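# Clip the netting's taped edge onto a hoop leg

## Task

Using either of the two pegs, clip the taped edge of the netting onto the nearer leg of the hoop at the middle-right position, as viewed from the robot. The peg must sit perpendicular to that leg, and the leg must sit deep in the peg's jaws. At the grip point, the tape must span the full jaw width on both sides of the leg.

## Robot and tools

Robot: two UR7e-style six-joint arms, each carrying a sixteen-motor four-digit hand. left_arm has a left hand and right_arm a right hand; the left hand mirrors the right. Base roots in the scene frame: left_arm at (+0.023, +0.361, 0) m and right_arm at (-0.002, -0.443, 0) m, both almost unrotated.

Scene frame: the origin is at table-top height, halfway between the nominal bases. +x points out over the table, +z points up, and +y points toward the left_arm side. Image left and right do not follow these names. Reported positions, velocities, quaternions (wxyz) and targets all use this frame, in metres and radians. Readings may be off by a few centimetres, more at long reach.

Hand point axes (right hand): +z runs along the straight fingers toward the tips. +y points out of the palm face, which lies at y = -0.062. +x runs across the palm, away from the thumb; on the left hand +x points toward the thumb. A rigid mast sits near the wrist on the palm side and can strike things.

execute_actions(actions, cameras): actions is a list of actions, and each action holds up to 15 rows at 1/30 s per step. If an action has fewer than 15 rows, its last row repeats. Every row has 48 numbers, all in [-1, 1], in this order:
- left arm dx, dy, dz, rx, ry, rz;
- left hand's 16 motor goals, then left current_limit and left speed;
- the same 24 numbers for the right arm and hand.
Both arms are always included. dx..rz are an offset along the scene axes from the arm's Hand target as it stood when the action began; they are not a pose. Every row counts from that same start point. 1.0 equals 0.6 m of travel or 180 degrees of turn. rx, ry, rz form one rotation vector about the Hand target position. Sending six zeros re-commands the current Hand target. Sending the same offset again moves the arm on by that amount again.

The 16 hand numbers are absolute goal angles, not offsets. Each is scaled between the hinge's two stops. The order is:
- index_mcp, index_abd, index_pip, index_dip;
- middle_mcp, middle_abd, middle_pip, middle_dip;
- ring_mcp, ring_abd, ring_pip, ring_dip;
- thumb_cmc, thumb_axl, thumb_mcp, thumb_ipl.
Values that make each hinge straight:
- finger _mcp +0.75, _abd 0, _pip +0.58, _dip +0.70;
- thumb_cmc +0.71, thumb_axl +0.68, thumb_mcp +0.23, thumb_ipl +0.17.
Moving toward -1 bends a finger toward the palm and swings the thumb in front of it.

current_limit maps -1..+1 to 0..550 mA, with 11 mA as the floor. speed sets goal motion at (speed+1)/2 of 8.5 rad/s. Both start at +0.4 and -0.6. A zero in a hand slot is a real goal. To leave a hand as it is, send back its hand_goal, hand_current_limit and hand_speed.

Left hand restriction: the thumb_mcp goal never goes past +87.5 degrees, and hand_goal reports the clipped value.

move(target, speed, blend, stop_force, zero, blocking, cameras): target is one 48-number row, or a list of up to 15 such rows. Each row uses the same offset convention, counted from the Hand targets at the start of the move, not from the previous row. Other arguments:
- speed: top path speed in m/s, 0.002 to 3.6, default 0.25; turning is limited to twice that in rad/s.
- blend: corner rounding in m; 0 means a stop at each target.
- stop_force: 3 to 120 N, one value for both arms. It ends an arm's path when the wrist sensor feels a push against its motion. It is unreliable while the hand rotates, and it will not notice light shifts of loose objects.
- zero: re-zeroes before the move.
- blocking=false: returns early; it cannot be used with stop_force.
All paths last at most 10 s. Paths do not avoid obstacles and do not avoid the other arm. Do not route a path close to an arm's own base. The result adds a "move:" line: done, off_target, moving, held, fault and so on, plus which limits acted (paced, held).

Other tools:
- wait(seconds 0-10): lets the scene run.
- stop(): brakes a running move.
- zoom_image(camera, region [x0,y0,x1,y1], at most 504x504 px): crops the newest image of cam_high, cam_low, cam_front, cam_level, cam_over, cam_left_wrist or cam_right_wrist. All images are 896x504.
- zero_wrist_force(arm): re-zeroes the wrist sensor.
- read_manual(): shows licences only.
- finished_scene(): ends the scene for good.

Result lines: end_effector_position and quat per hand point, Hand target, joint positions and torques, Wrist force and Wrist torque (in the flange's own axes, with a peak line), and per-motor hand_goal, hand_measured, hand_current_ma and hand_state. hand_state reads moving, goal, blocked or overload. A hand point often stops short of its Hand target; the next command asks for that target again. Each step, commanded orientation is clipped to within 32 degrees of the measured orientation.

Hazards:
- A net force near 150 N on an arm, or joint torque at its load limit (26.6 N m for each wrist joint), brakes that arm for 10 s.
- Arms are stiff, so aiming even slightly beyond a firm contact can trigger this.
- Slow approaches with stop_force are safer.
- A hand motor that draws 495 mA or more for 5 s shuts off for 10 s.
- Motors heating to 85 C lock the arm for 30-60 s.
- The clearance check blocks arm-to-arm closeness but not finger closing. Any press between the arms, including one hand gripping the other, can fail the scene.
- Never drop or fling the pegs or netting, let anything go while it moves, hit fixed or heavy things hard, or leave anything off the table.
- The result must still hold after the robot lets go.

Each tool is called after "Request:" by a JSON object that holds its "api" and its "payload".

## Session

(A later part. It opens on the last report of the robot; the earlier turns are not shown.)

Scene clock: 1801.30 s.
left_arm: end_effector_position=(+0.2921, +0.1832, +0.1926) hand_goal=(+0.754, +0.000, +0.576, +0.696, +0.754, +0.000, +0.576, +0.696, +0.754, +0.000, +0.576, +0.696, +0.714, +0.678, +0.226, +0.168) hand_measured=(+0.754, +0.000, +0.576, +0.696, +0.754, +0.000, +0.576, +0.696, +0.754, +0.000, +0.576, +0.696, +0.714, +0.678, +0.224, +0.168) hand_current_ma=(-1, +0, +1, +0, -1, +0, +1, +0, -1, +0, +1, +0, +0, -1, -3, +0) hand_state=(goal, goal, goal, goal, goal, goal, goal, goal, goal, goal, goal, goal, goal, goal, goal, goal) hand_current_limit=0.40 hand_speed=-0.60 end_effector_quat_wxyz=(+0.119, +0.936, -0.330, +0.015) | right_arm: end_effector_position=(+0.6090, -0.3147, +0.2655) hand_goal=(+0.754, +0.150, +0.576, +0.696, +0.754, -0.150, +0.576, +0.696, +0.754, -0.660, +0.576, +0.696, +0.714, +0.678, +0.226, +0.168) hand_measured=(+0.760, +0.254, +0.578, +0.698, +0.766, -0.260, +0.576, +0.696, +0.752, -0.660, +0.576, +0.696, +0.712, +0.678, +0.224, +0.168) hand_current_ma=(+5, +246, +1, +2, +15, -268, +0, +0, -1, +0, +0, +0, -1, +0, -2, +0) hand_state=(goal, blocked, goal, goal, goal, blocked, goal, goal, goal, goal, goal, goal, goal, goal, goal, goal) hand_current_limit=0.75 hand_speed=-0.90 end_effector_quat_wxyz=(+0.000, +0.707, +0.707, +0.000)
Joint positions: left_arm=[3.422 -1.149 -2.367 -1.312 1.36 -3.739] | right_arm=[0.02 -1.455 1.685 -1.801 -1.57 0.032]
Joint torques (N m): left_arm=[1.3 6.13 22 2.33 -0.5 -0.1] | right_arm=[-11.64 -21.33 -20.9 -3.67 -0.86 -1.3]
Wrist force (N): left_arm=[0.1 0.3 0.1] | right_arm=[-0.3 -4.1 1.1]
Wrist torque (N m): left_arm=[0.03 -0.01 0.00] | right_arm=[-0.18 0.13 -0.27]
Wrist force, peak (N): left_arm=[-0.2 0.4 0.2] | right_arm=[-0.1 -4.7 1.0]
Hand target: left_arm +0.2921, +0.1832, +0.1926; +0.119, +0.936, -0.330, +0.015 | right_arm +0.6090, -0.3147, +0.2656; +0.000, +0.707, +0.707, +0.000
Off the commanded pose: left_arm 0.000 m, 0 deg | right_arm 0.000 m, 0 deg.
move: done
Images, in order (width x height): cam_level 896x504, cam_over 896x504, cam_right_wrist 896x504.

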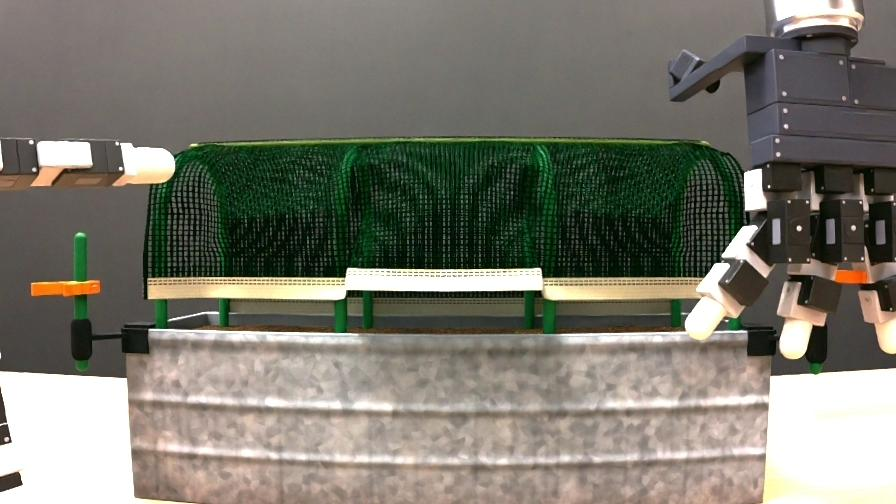

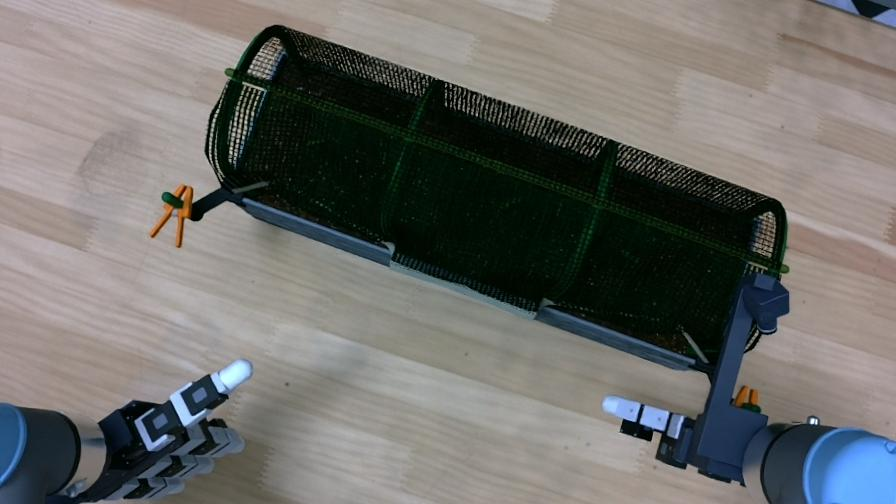

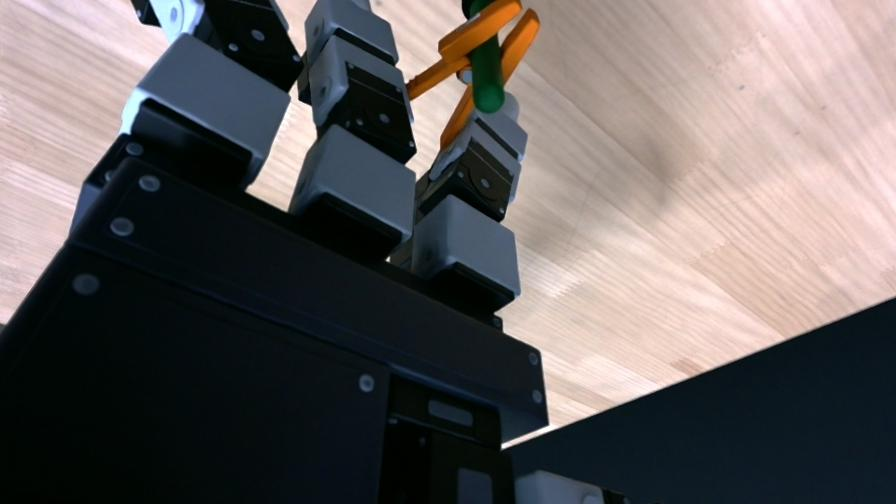

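Request:
{"api": "move", "payload": {"target": [0,0,0,0,0,0,0.754,0,0.576,0.696,0.754,0,0.576,0.696,0.754,0,0.576,0.696,0.714,0.678,0.226,0.168,0.4,-0.6,0,0,0,0,0,0,0.754,0.05,0.576,0.696,0.754,-0.05,0.576,0.696,0.754,-0.66,0.576,0.696,0.714,0.678,0.226,0.168,0.76,-0.9], "speed": 0.06, "cameras": ["cam_right_wrist","cam_level","cam_over"]}}

Request:
{"api": "zoom_image", "payload": {"camera": "cam_right_wrist", "region": [250, 0, 650, 260]}}

Request:
{"api": "zoom_image", "payload": {"camera": "cam_level", "region": [750, 200, 896, 360]}}

Scene clock: 1814.53 s.
left_arm: end_effector_position=(+0.2921, +0.1832, +0.1926) hand_goal=(+0.754, +0.000, +0.576, +0.696, +0.754, +0.000, +0.576, +0.696, +0.754, +0.000, +0.576, +0.696, +0.714, +0.678, +0.226, +0.168) hand_measured=(+0.754, +0.000, +0.576, +0.696, +0.754, +0.000, +0.576, +0.696, +0.754, +0.000, +0.576, +0.696, +0.714, +0.678, +0.224, +0.168) hand_current_ma=(-1, +0, +1, +0, -1, +0, +1, +0, -1, +0, +1, +0, +0, -1, -3, +0) hand_state=(goal, goal, goal, goal, goal, goal, goal, goal, goal, goal, goal, goal, goal, goal, goal, goal) hand_current_limit=0.40 hand_speed=-0.60 end_effector_quat_wxyz=(+0.119, +0.936, -0.330, +0.015) | right_arm: end_effector_position=(+0.6090, -0.3147, +0.2655) hand_goal=(+0.754, +0.050, +0.576, +0.696, +0.754, -0.050, +0.576, +0.696, +0.754, -0.660, +0.576, +0.696, +0.714, +0.678, +0.226, +0.168) hand_measured=(+0.768, +0.180, +0.578, +0.698, +0.774, -0.186, +0.576, +0.696, +0.752, -0.660, +0.576, +0.696, +0.712, +0.678, +0.224, +0.168) hand_current_ma=(+19, +345, +1, +2, +32, -366, +0, +0, -1, +0, +0, +0, -1, +0, -2, +0) hand_state=(goal, blocked, goal, goal, blocked, blocked, goal, goal, goal, goal, goal, goal, goal, goal, goal, goal) hand_current_limit=0.76 hand_speed=-0.90 end_effector_quat_wxyz=(+0.000, +0.707, +0.707, +0.000)
Joint positions: left_arm=[3.422 -1.149 -2.367 -1.312 1.36 -3.739] | right_arm=[0.02 -1.455 1.685 -1.801 -1.57 0.032]
Joint torques (N m): left_arm=[1.2 5.88 22.11 2.25 -0.57 -0.23] | right_arm=[-6.83 -23.83 -19.94 -3.74 -1.04 -1.4]
Wrist force (N): left_arm=[-0.1 0.2 0.1] | right_arm=[-0.3 -5.9 0.6]
Wrist torque (N m): left_arm=[0.02 0.01 -0.01] | right_arm=[-0.13 0.12 -0.28]
Wrist force, peak (N): left_arm=[-0.3 0.4 0.2] | right_arm=[-0.3 -6.0 1.0]
Hand target: left_arm +0.2921, +0.1832, +0.1926; +0.119, +0.936, -0.330, +0.015 | right_arm +0.6090, -0.3147, +0.2656; +0.000, +0.707, +0.707, +0.000
Off the commanded pose: left_arm 0.000 m, 0 deg | right_arm 0.000 m, 0 deg.
move: done
Images, in order (width x height): cam_level 896x504, cam_over 896x504, cam_right_wrist 896x504.

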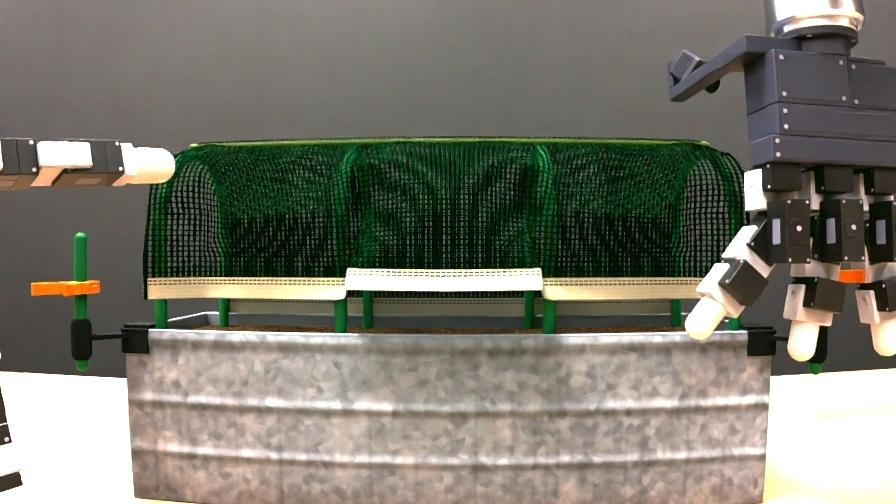

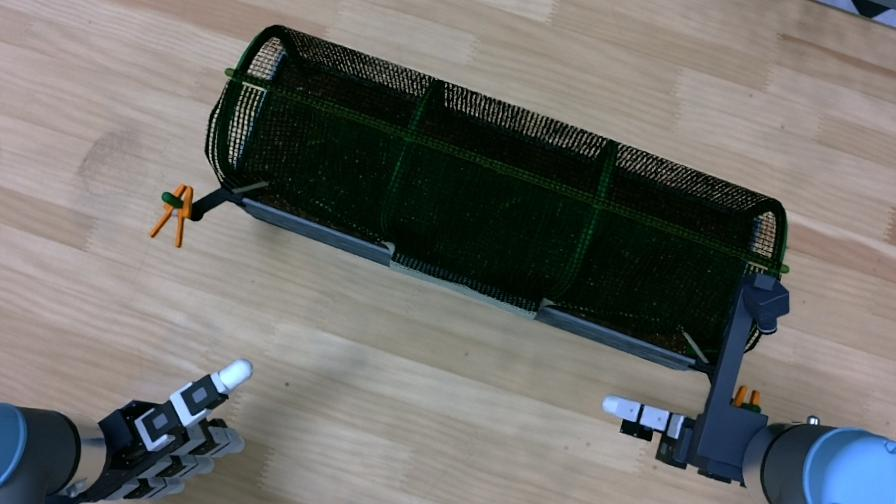

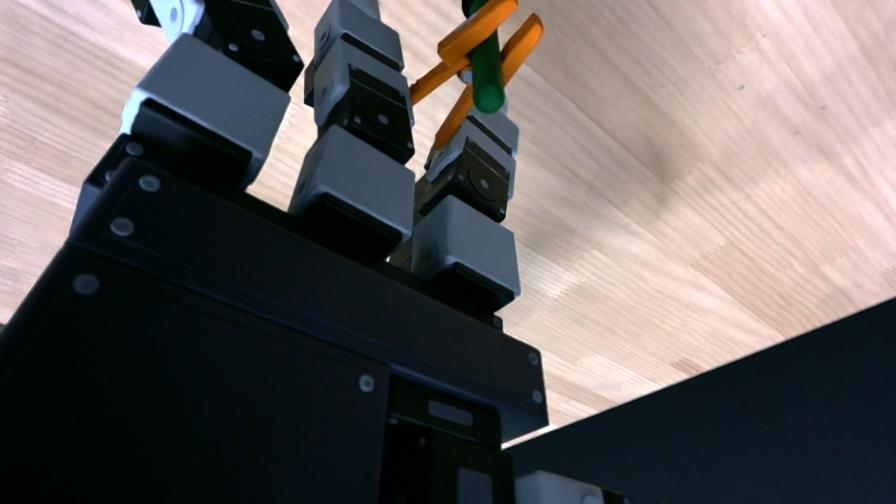

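Scaled by 1.260.

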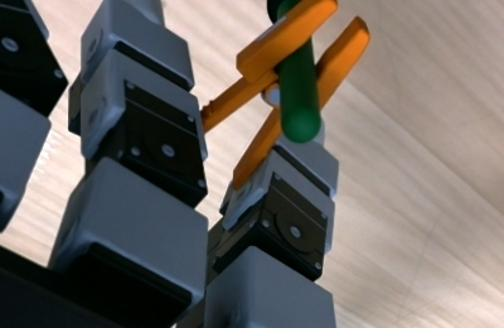

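Scaled by 3.150.

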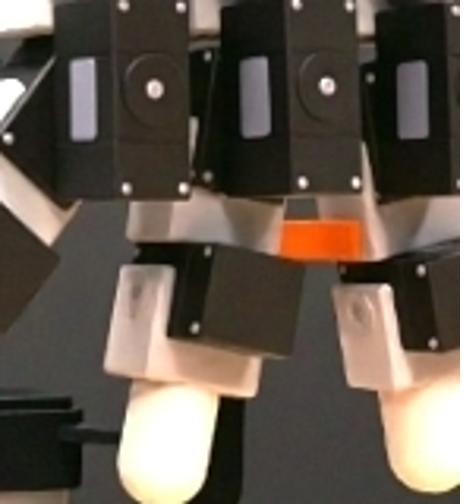

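Request:
{"api": "move", "payload": {"target": [0,0,0,0,0,0,0.754,0,0.576,0.696,0.754,0,0.576,0.696,0.754,0,0.576,0.696,0.714,0.678,0.226,0.168,0.4,-0.6,0,0,0,0,0,0,0.754,-0.05,0.576,0.696,0.754,0.05,0.576,0.696,0.754,-0.66,0.576,0.696,0.714,0.678,0.226,0.168,0.77,-0.9], "speed": 0.06, "cameras": ["cam_right_wrist","cam_level","cam_over"]}}

Request:
{"api": "zoom_image", "payload": {"camera": "cam_right_wrist", "region": [380, 0, 580, 160]}}

Request:
{"api": "zoom_image", "payload": {"camera": "cam_over", "region": [690, 350, 790, 430]}}

Scene clock: 1836.30 s.
left_arm: end_effector_position=(+0.2921, +0.1832, +0.1926) hand_goal=(+0.754, +0.000, +0.576, +0.696, +0.754, +0.000, +0.576, +0.696, +0.754, +0.000, +0.576, +0.696, +0.714, +0.678, +0.226, +0.168) hand_measured=(+0.754, +0.000, +0.576, +0.696, +0.754, +0.000, +0.576, +0.696, +0.754, +0.000, +0.576, +0.696, +0.714, +0.678, +0.224, +0.168) hand_current_ma=(-1, +0, +1, +0, -1, +0, +1, +0, -1, +0, +1, +0, +0, -1, -3, +0) hand_state=(goal, goal, goal, goal, goal, goal, goal, goal, goal, goal, goal, goal, goal, goal, goal, goal) hand_current_limit=0.40 hand_speed=-0.60 end_effector_quat_wxyz=(+0.119, +0.936, -0.330, +0.015) | right_arm: end_effector_position=(+0.6090, -0.3147, +0.2655) hand_goal=(+0.754, -0.050, +0.576, +0.696, +0.754, +0.050, +0.576, +0.696, +0.754, -0.660, +0.576, +0.696, +0.714, +0.678, +0.226, +0.168) hand_measured=(+0.774, +0.102, +0.580, +0.698, +0.782, -0.108, +0.580, +0.696, +0.752, -0.660, +0.576, +0.696, +0.712, +0.678, +0.224, +0.168) hand_current_ma=(+32, +429, +3, +2, +48, -451, +2, +0, -1, +0, +0, +0, -1, +0, -2, +0) hand_state=(blocked, blocked, goal, goal, blocked, blocked, goal, goal, goal, goal, goal, goal, goal, goal, goal, goal) hand_current_limit=0.77 hand_speed=-0.90 end_effector_quat_wxyz=(+0.000, +0.707, +0.707, +0.000)
Joint positions: left_arm=[3.422 -1.149 -2.367 -1.312 1.36 -3.739] | right_arm=[0.02 -1.455 1.685 -1.801 -1.57 0.032]
Joint torques (N m): left_arm=[1.48 6.53 21.66 2.34 -0.49 -0.14] | right_arm=[-2.84 -25.2 -21.44 -4.01 -1.06 -1.47]
Wrist force (N): left_arm=[0.1 0.1 0.2] | right_arm=[-0.4 -6.8 1.1]
Wrist torque (N m): left_arm=[0.00 -0.01 0.01] | right_arm=[-0.12 0.06 -0.27]
Wrist force, peak (N): left_arm=[-0.1 0.5 0.1] | right_arm=[-0.8 -7.2 1.1]
Hand target: left_arm +0.2921, +0.1832, +0.1926; +0.119, +0.936, -0.330, +0.015 | right_arm +0.6090, -0.3147, +0.2656; +0.000, +0.707, +0.707, +0.000
Off the commanded pose: left_arm 0.000 m, 0 deg | right_arm 0.000 m, 0 deg.
move: done
Images, in order (width x height): cam_level 896x504, cam_over 896x504, cam_right_wrist 896x504.

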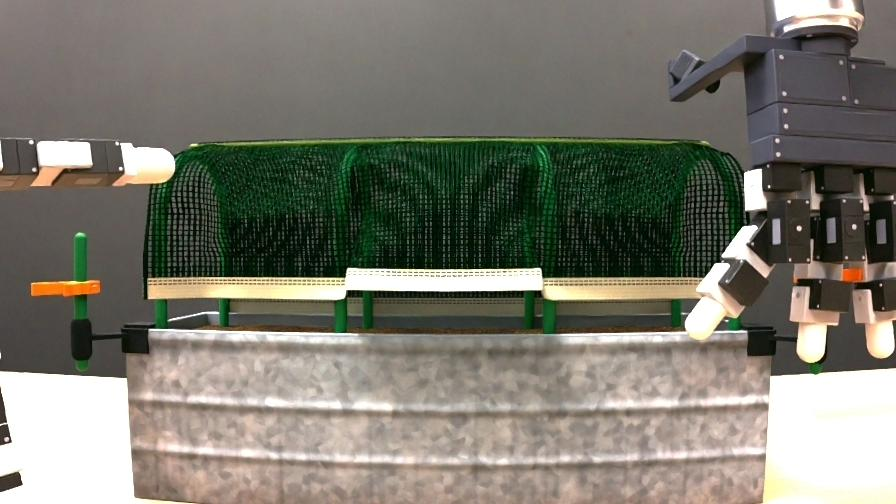

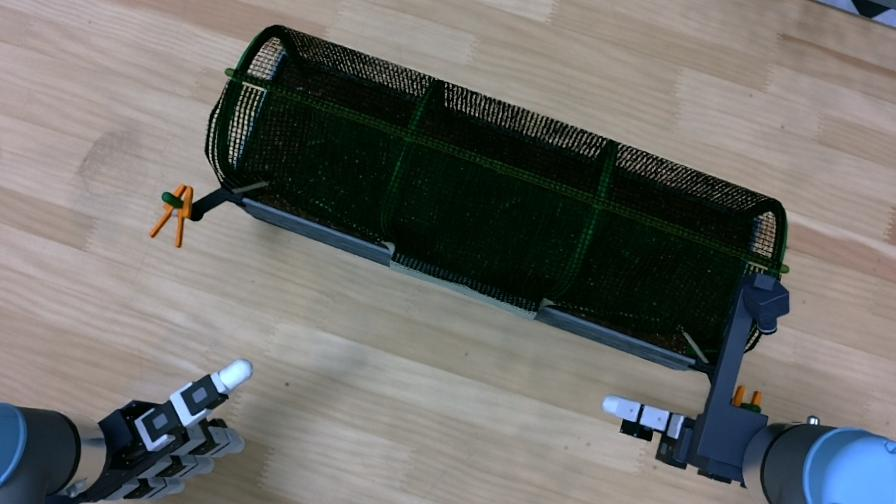

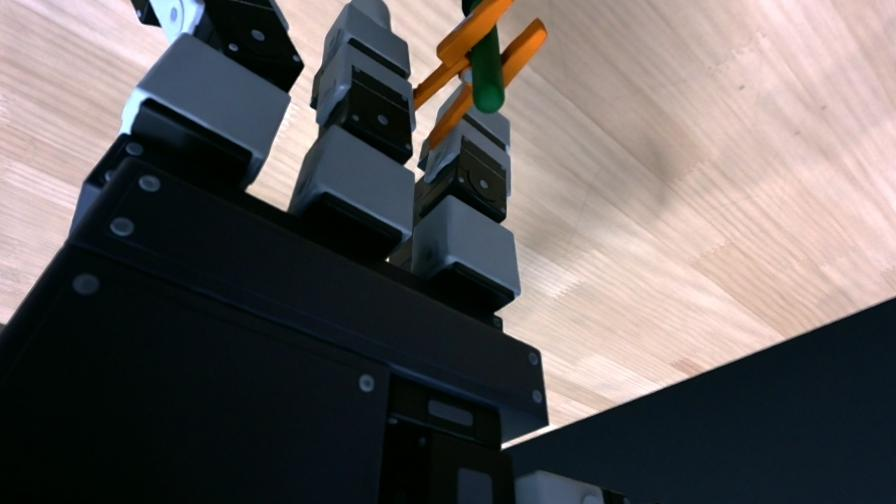

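Scaled by 2.520.

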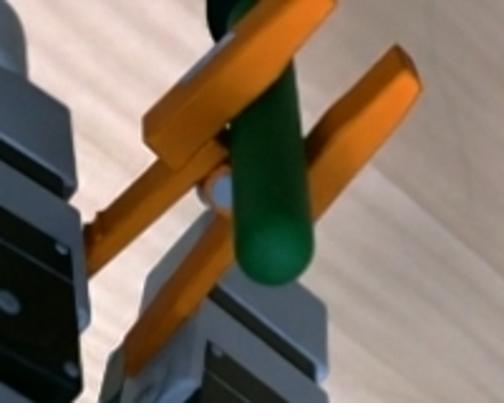

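Scaled by 5.040.

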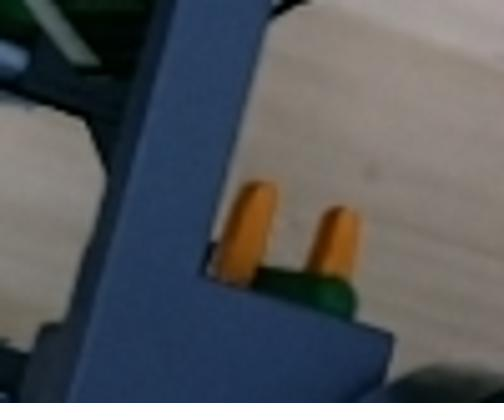

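Request:
{"api": "move", "payload": {"target": [0,0,0,0,0,0,0.754,0,0.576,0.696,0.754,0,0.576,0.696,0.754,0,0.576,0.696,0.714,0.678,0.226,0.168,0.4,-0.6,0,0,0,0,0,0,0.754,-0.10,0.576,0.696,0.754,0.09,0.576,0.696,0.754,-0.66,0.576,0.696,0.714,0.678,0.226,0.168,0.785,-0.9], "speed": 0.06, "cameras": ["cam_right_wrist","cam_over"]}}

Request:
{"api": "zoom_image", "payload": {"camera": "cam_right_wrist", "region": [380, 0, 580, 160]}}

Request:
{"api": "zoom_image", "payload": {"camera": "cam_over", "region": [690, 350, 790, 430]}}

Scene clock: 1857.40 s.
left_arm: end_effector_position=(+0.2921, +0.1832, +0.1926) hand_goal=(+0.754, +0.000, +0.576, +0.696, +0.754, +0.000, +0.576, +0.696, +0.754, +0.000, +0.576, +0.696, +0.714, +0.678, +0.226, +0.168) hand_measured=(+0.754, +0.000, +0.576, +0.696, +0.754, +0.000, +0.576, +0.696, +0.754, +0.000, +0.576, +0.696, +0.714, +0.678, +0.224, +0.168) hand_current_ma=(-1, +0, +1, +0, -1, +0, +1, +0, -1, +0, +1, +0, +0, -1, -3, +0) hand_state=(goal, goal, goal, goal, goal, goal, goal, goal, goal, goal, goal, goal, goal, goal, goal, goal) hand_current_limit=0.40 hand_speed=-0.60 end_effector_quat_wxyz=(+0.119, +0.936, -0.330, +0.015) | right_arm: end_effector_position=(+0.6090, -0.3147, +0.2655) hand_goal=(+0.754, -0.100, +0.576, +0.696, +0.754, +0.090, +0.576, +0.696, +0.754, -0.660, +0.576, +0.696, +0.714, +0.678, +0.226, +0.168) hand_measured=(+0.776, +0.066, +0.582, +0.698, +0.784, -0.082, +0.580, +0.696, +0.752, -0.660, +0.576, +0.696, +0.712, +0.678, +0.224, +0.168) hand_current_ma=(+35, +486, +5, +2, +54, -491, +3, +0, -1, +0, +0, +0, -1, +0, -2, +0) hand_state=(blocked, blocked, goal, goal, blocked, blocked, goal, goal, goal, goal, goal, goal, goal, goal, goal, goal) hand_current_limit=0.79 hand_speed=-0.90 end_effector_quat_wxyz=(+0.000, +0.707, +0.707, +0.000)
Joint positions: left_arm=[3.422 -1.149 -2.367 -1.312 1.36 -3.739] | right_arm=[0.02 -1.455 1.685 -1.801 -1.57 0.032]
Joint torques (N m): left_arm=[1.27 6.13 22.16 2.34 -0.6 -0.22] | right_arm=[1.11 -26.29 -21.03 -3.94 -0.83 -1.11]
Wrist force (N): left_arm=[-0.1 0.2 0.1] | right_arm=[-1.0 -7.0 1.2]
Wrist torque (N m): left_arm=[0.02 0.01 -0.01] | right_arm=[-0.10 0.08 -0.30]
Wrist force, peak (N): left_arm=[-0.1 0.5 0.0] | right_arm=[-0.9 -7.3 1.2]
Hand target: left_arm +0.2921, +0.1832, +0.1926; +0.119, +0.936, -0.330, +0.015 | right_arm +0.6090, -0.3147, +0.2656; +0.000, +0.707, +0.707, +0.000
Off the commanded pose: left_arm 0.000 m, 0 deg | right_arm 0.000 m, 0 deg.
move: done
Images, in order (width x height): cam_over 896x504, cam_right_wrist 896x504.

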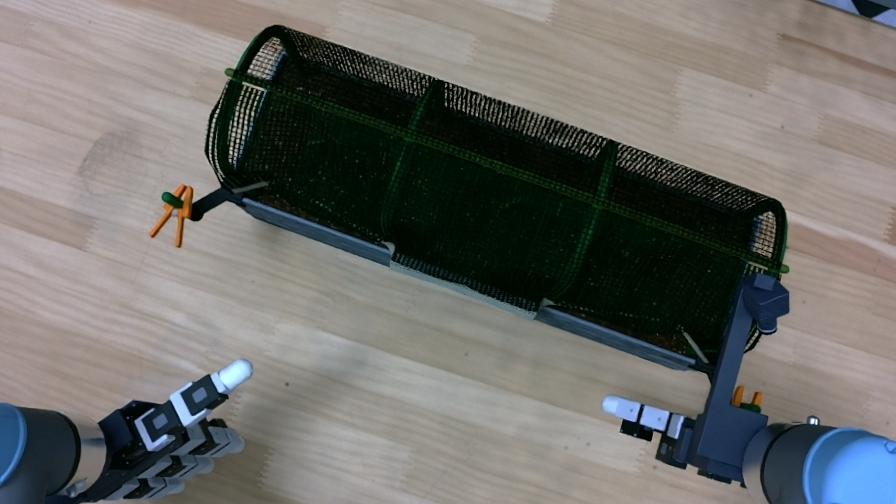

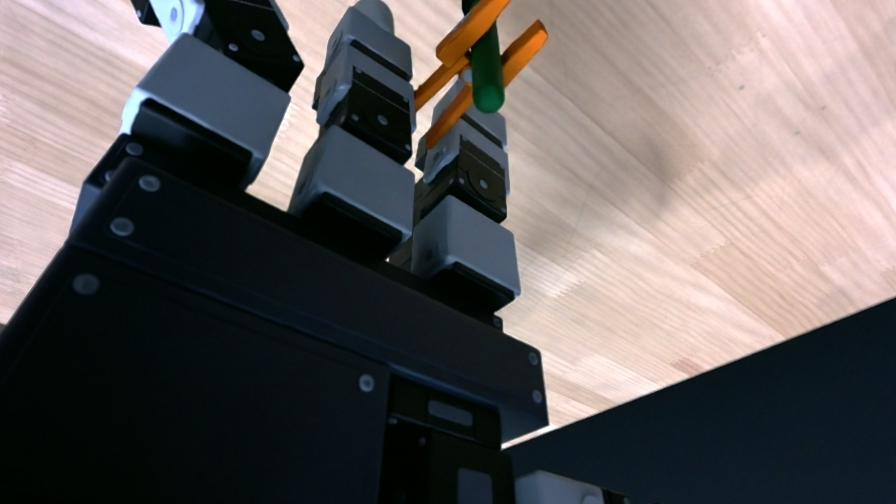

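Scaled by 2.520.

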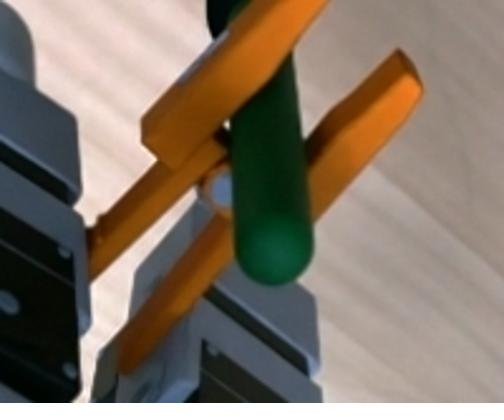

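Scaled by 5.040.

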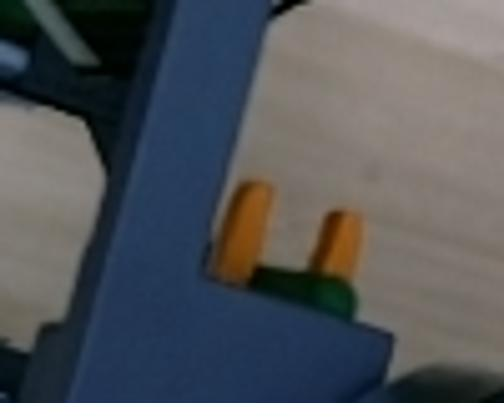

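Request:
{"api": "move", "payload": {"target": [0,0,0,0,0,0,0.754,0,0.576,0.696,0.754,0,0.576,0.696,0.754,0,0.576,0.696,0.714,0.678,0.226,0.168,0.4,-0.6,-0.0333,0,0,0,0,0,0.754,-0.10,0.576,0.696,0.754,0.09,0.576,0.696,0.754,-0.66,0.576,0.696,0.714,0.678,0.226,0.168,0.785,-0.9], "speed": 0.04, "cameras": ["cam_right_wrist","cam_over","cam_low","cam_level"]}}

Request:
{"api": "zoom_image", "payload": {"camera": "cam_right_wrist", "region": [380, 0, 580, 160]}}

Request:
{"api": "zoom_image", "payload": {"camera": "cam_over", "region": [690, 350, 790, 430]}}

Scene clock: 1900.83 s.
left_arm: end_effector_position=(+0.2921, +0.1832, +0.1926) hand_goal=(+0.754, +0.000, +0.576, +0.696, +0.754, +0.000, +0.576, +0.696, +0.754, +0.000, +0.576, +0.696, +0.714, +0.678, +0.226, +0.168) hand_measured=(+0.754, +0.000, +0.576, +0.696, +0.754, +0.000, +0.576, +0.696, +0.754, +0.000, +0.576, +0.696, +0.714, +0.678, +0.224, +0.168) hand_current_ma=(-1, +0, +1, +0, -1, +0, +1, +0, -1, +0, +1, +0, +0, -1, -3, +0) hand_state=(goal, goal, goal, goal, goal, goal, goal, goal, goal, goal, goal, goal, goal, goal, goal, goal) hand_current_limit=0.40 hand_speed=-0.60 end_effector_quat_wxyz=(+0.119, +0.936, -0.330, +0.015) | right_arm: end_effector_position=(+0.5890, -0.3147, +0.2655) hand_goal=(+0.754, -0.100, +0.576, +0.696, +0.754, +0.090, +0.576, +0.696, +0.754, -0.660, +0.576, +0.696, +0.714, +0.678, +0.226, +0.168) hand_measured=(+0.752, +0.056, +0.578, +0.698, +0.764, -0.072, +0.580, +0.696, +0.752, -0.660, +0.576, +0.696, +0.712, +0.678, +0.224, +0.168) hand_current_ma=(-1, +449, +1, +2, +10, -467, +2, +0, -1, +0, +0, +0, -1, +0, -2, +0) hand_state=(goal, blocked, goal, goal, goal, blocked, goal, goal, goal, goal, goal, goal, goal, goal, goal, goal) hand_current_limit=0.79 hand_speed=-0.90 end_effector_quat_wxyz=(+0.000, +0.707, +0.707, +0.000)
Joint positions: left_arm=[3.422 -1.149 -2.367 -1.312 1.36 -3.739] | right_arm=[0.021 -1.501 1.736 -1.806 -1.57 0.033]
Joint torques (N m): left_arm=[1.49 6.26 22.41 2.29 -0.66 -0.12] | right_arm=[7.24 -17.43 -33.3 -3.72 -1.32 1.1]
Wrist force (N): left_arm=[-0.2 0.1 0.3] | right_arm=[-0.2 -1.6 1.0]
Wrist torque (N m): left_arm=[-0.01 0.03 -0.01] | right_arm=[-0.21 0.10 -0.24]
Wrist force, peak (N): left_arm=[0.0 0.5 0.1] | right_arm=[-0.8 -7.5 1.3]
Hand target: left_arm +0.2921, +0.1832, +0.1926; +0.119, +0.936, -0.330, +0.015 | right_arm +0.5890, -0.3147, +0.2656; +0.000, +0.707, +0.707, +0.000
Off the commanded pose: left_arm 0.000 m, 0 deg | right_arm 0.000 m, 0 deg.
move: done
Images, in order (width x height): cam_low 896x504, cam_level 896x504, cam_over 896x504, cam_right_wrist 896x504.

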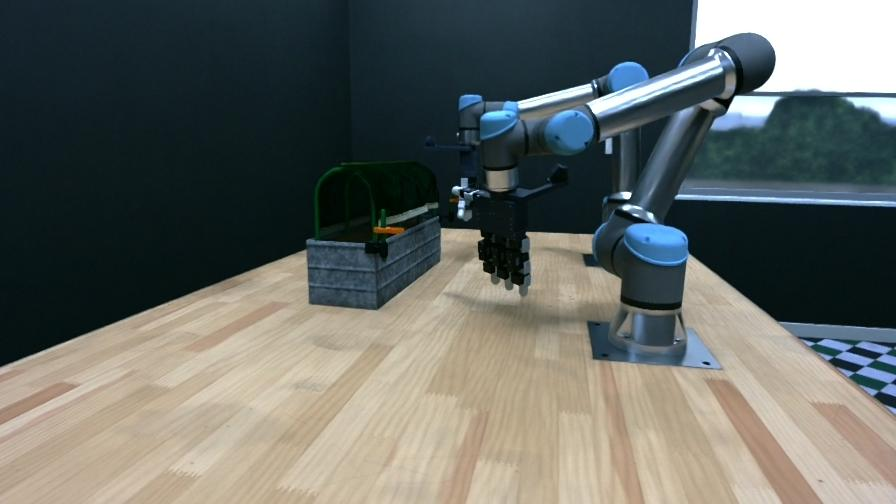

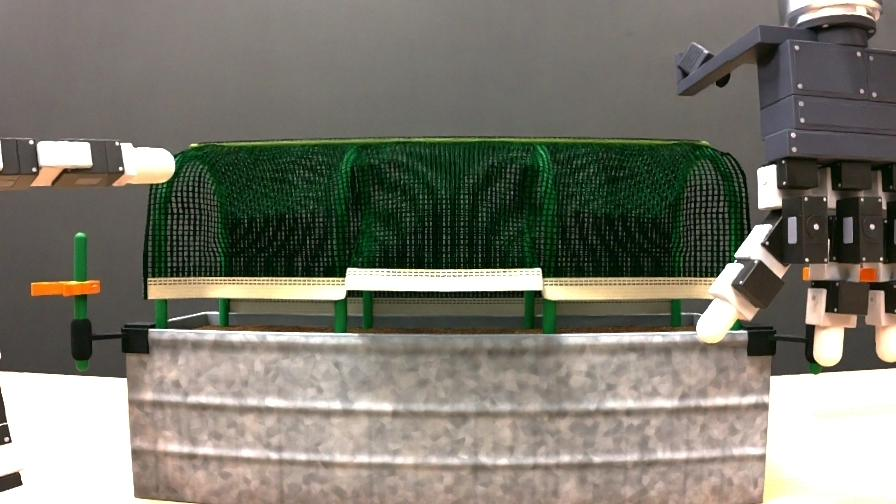

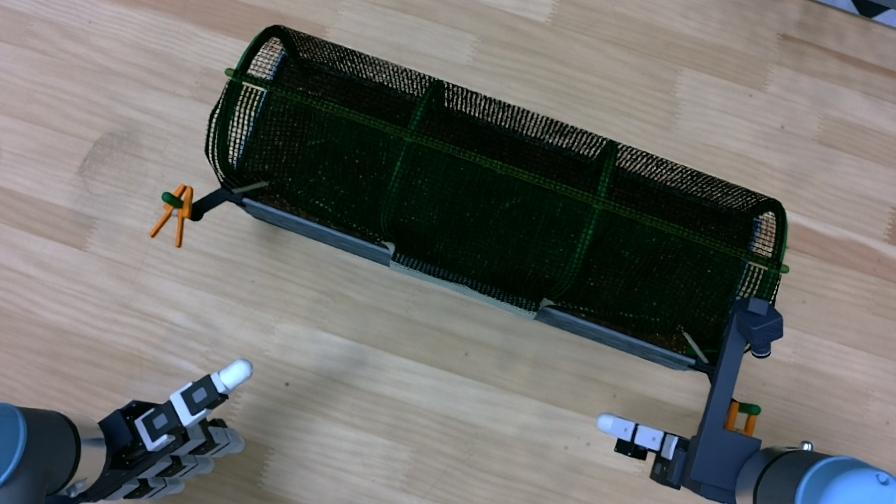

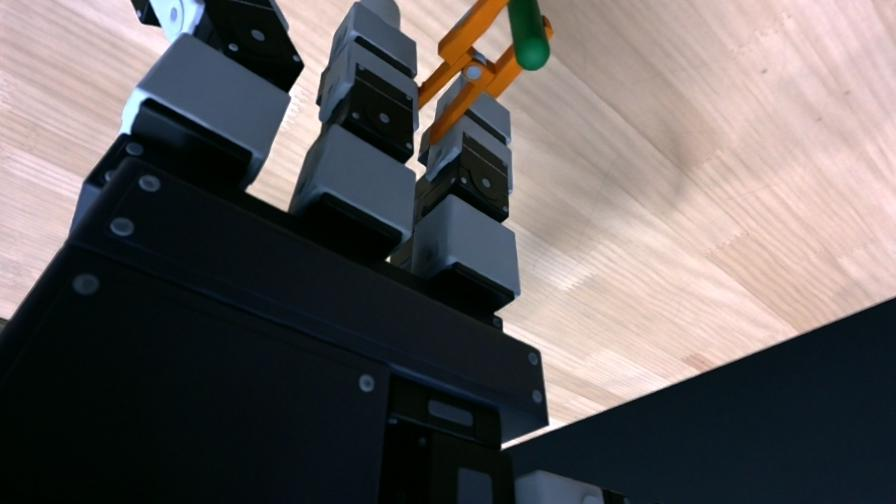

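Scaled by 2.520.

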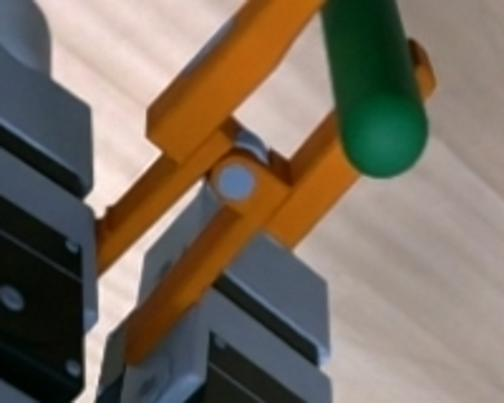

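Scaled by 5.040.

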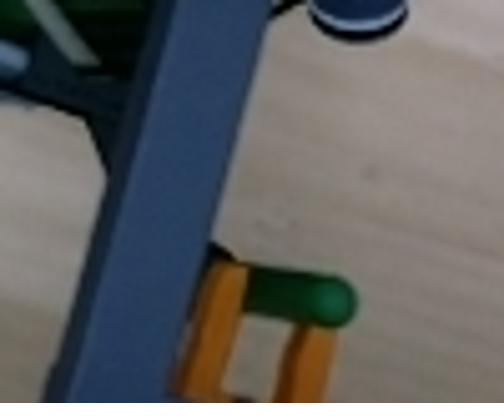

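Request:
{"api": "move", "payload": {"target": [0,0,0,0,0,0,0.754,0,0.576,0.696,0.754,0,0.576,0.696,0.754,0,0.576,0.696,0.714,0.678,0.226,0.168,0.4,-0.6,-0.075,0,0,0,0,0,0.754,-0.10,0.576,0.696,0.754,0.09,0.576,0.696,0.754,-0.66,0.576,0.696,0.714,0.678,0.226,0.168,0.785,-0.9], "speed": 0.06, "cameras": ["cam_right_wrist","cam_over","cam_low","cam_level"]}}

Request:
{"api": "zoom_image", "payload": {"camera": "cam_right_wrist", "region": [380, 0, 580, 160]}}

Request:
{"api": "zoom_image", "payload": {"camera": "cam_level", "region": [780, 220, 896, 340]}}

Request:
{"api": "zoom_image", "payload": {"camera": "cam_low", "region": [420, 160, 500, 230]}}

Scene clock: 1916.90 s.
left_arm: end_effector_position=(+0.2921, +0.1832, +0.1926) hand_goal=(+0.754, +0.000, +0.576, +0.696, +0.754, +0.000, +0.576, +0.696, +0.754, +0.000, +0.576, +0.696, +0.714, +0.678, +0.226, +0.168) hand_measured=(+0.754, +0.000, +0.576, +0.696, +0.754, +0.000, +0.576, +0.696, +0.754, +0.000, +0.576, +0.696, +0.714, +0.678, +0.224, +0.168) hand_current_ma=(-1, +0, +1, +0, -1, +0, +1, +0, -1, +0, +1, +0, +0, -1, -3, +0) hand_state=(goal, goal, goal, goal, goal, goal, goal, goal, goal, goal, goal, goal, goal, goal, goal, goal) hand_current_limit=0.40 hand_speed=-0.60 end_effector_quat_wxyz=(+0.119, +0.936, -0.330, +0.015) | right_arm: end_effector_position=(+0.5440, -0.3147, +0.2655) hand_goal=(+0.754, -0.100, +0.576, +0.696, +0.754, +0.090, +0.576, +0.696, +0.754, -0.660, +0.576, +0.696, +0.714, +0.678, +0.226, +0.168) hand_measured=(+0.752, +0.056, +0.578, +0.698, +0.762, -0.072, +0.580, +0.696, +0.752, -0.660, +0.576, +0.696, +0.712, +0.678, +0.224, +0.168) hand_current_ma=(-2, +448, +1, +2, +8, -467, +2, +0, -1, +0, +0, +0, -1, +0, -2, +0) hand_state=(goal, blocked, goal, goal, goal, blocked, goal, goal, goal, goal, goal, goal, goal, goal, goal, goal) hand_current_limit=0.79 hand_speed=-0.90 end_effector_quat_wxyz=(+0.000, +0.707, +0.707, +0.000)
Joint positions: left_arm=[3.422 -1.149 -2.367 -1.312 1.36 -3.739] | right_arm=[0.025 -1.606 1.843 -1.808 -1.57 0.036]
Joint torques (N m): left_arm=[1.01 6.56 21.63 2.22 -0.56 -0.29] | right_arm=[4.71 -14.12 -34 -1.04 -1.05 0.83]
Wrist force (N): left_arm=[-0.1 0.3 0.1] | right_arm=[-0.2 -2.0 0.7]
Wrist torque (N m): left_arm=[0.03 0.01 -0.01] | right_arm=[-0.22 0.09 -0.23]
Wrist force, peak (N): left_arm=[0.0 0.5 0.2] | right_arm=[0.0 -2.5 1.1]
Hand target: left_arm +0.2921, +0.1832, +0.1926; +0.119, +0.936, -0.330, +0.015 | right_arm +0.5440, -0.3147, +0.2656; +0.000, +0.707, +0.707, +0.000
Off the commanded pose: left_arm 0.000 m, 0 deg | right_arm 0.000 m, 0 deg.
move: done
Images, in order (width x height): cam_low 896x504, cam_level 896x504, cam_over 896x504, cam_right_wrist 896x504.

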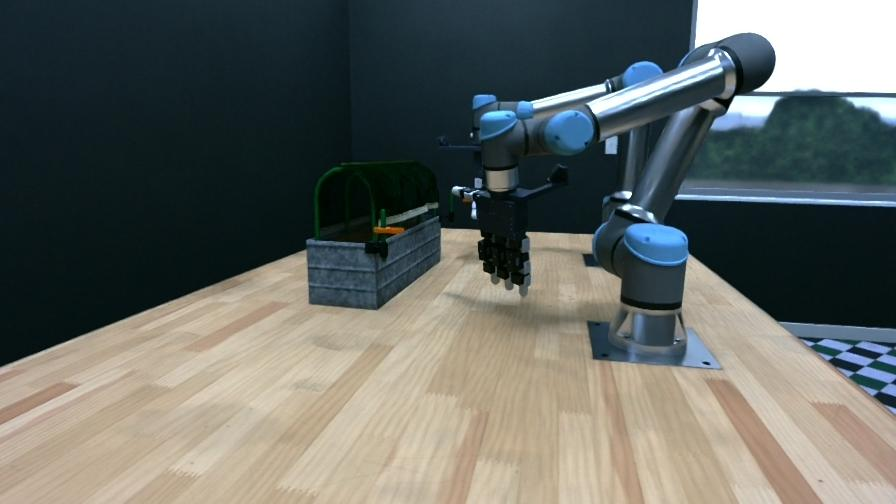

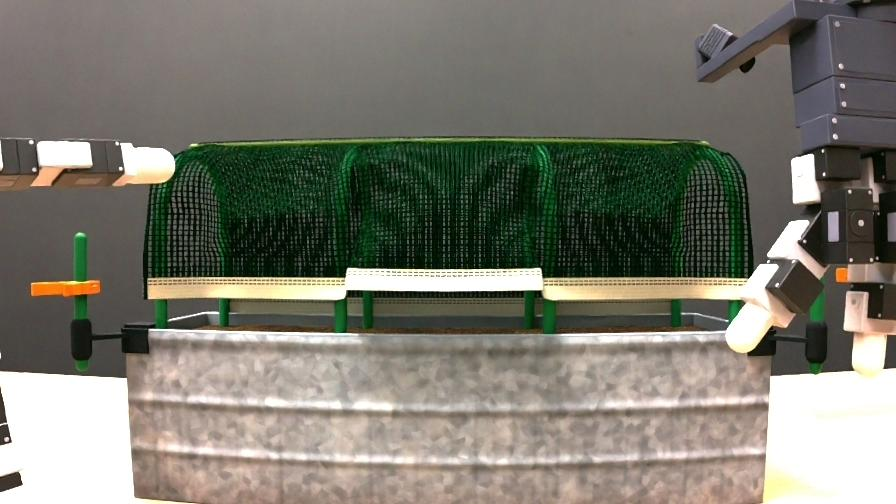

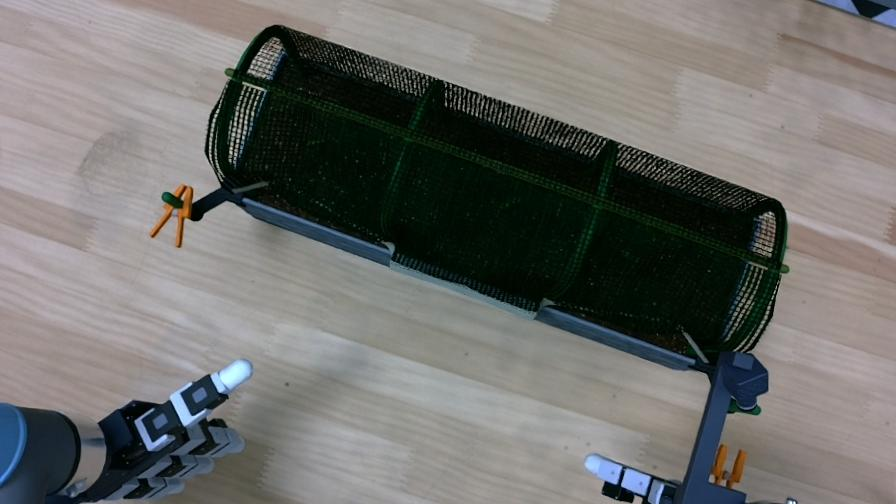

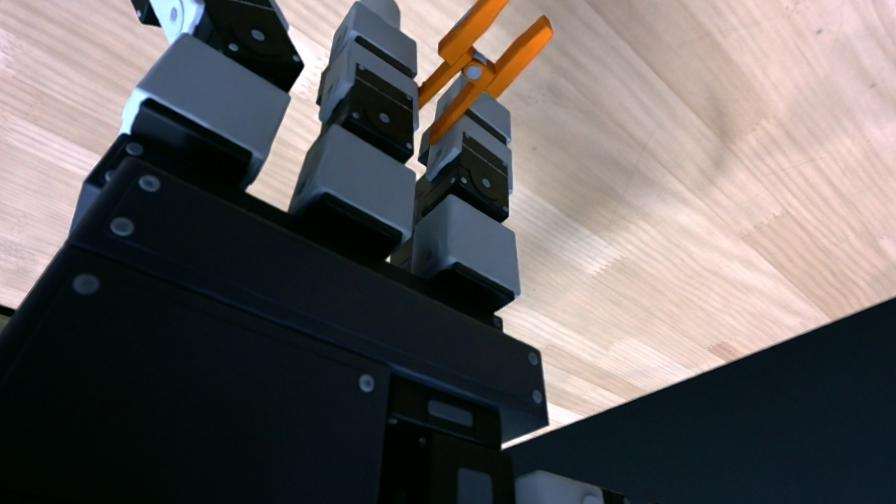

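Scaled by 2.520.

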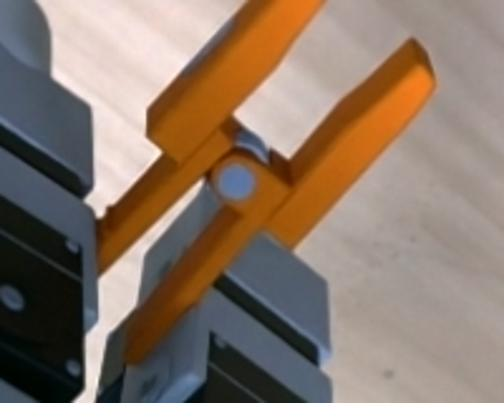

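Scaled by 4.200.

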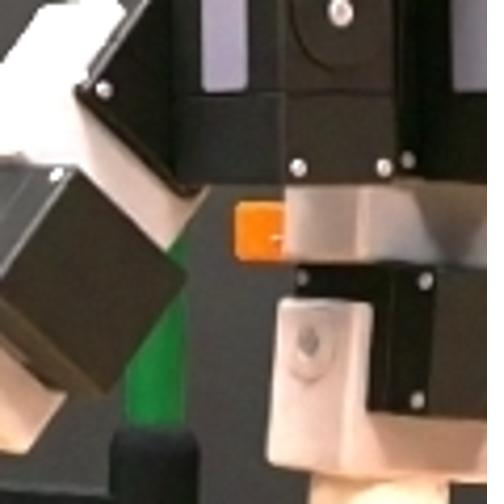

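Scaled by 6.300.

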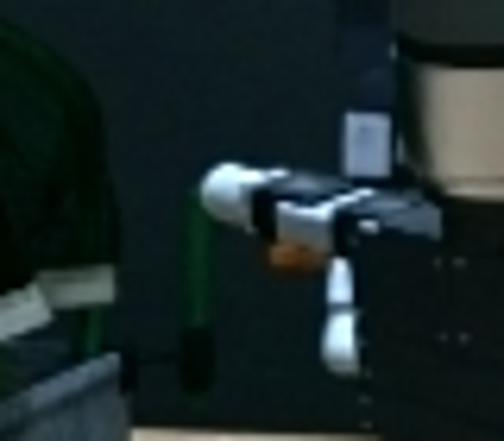

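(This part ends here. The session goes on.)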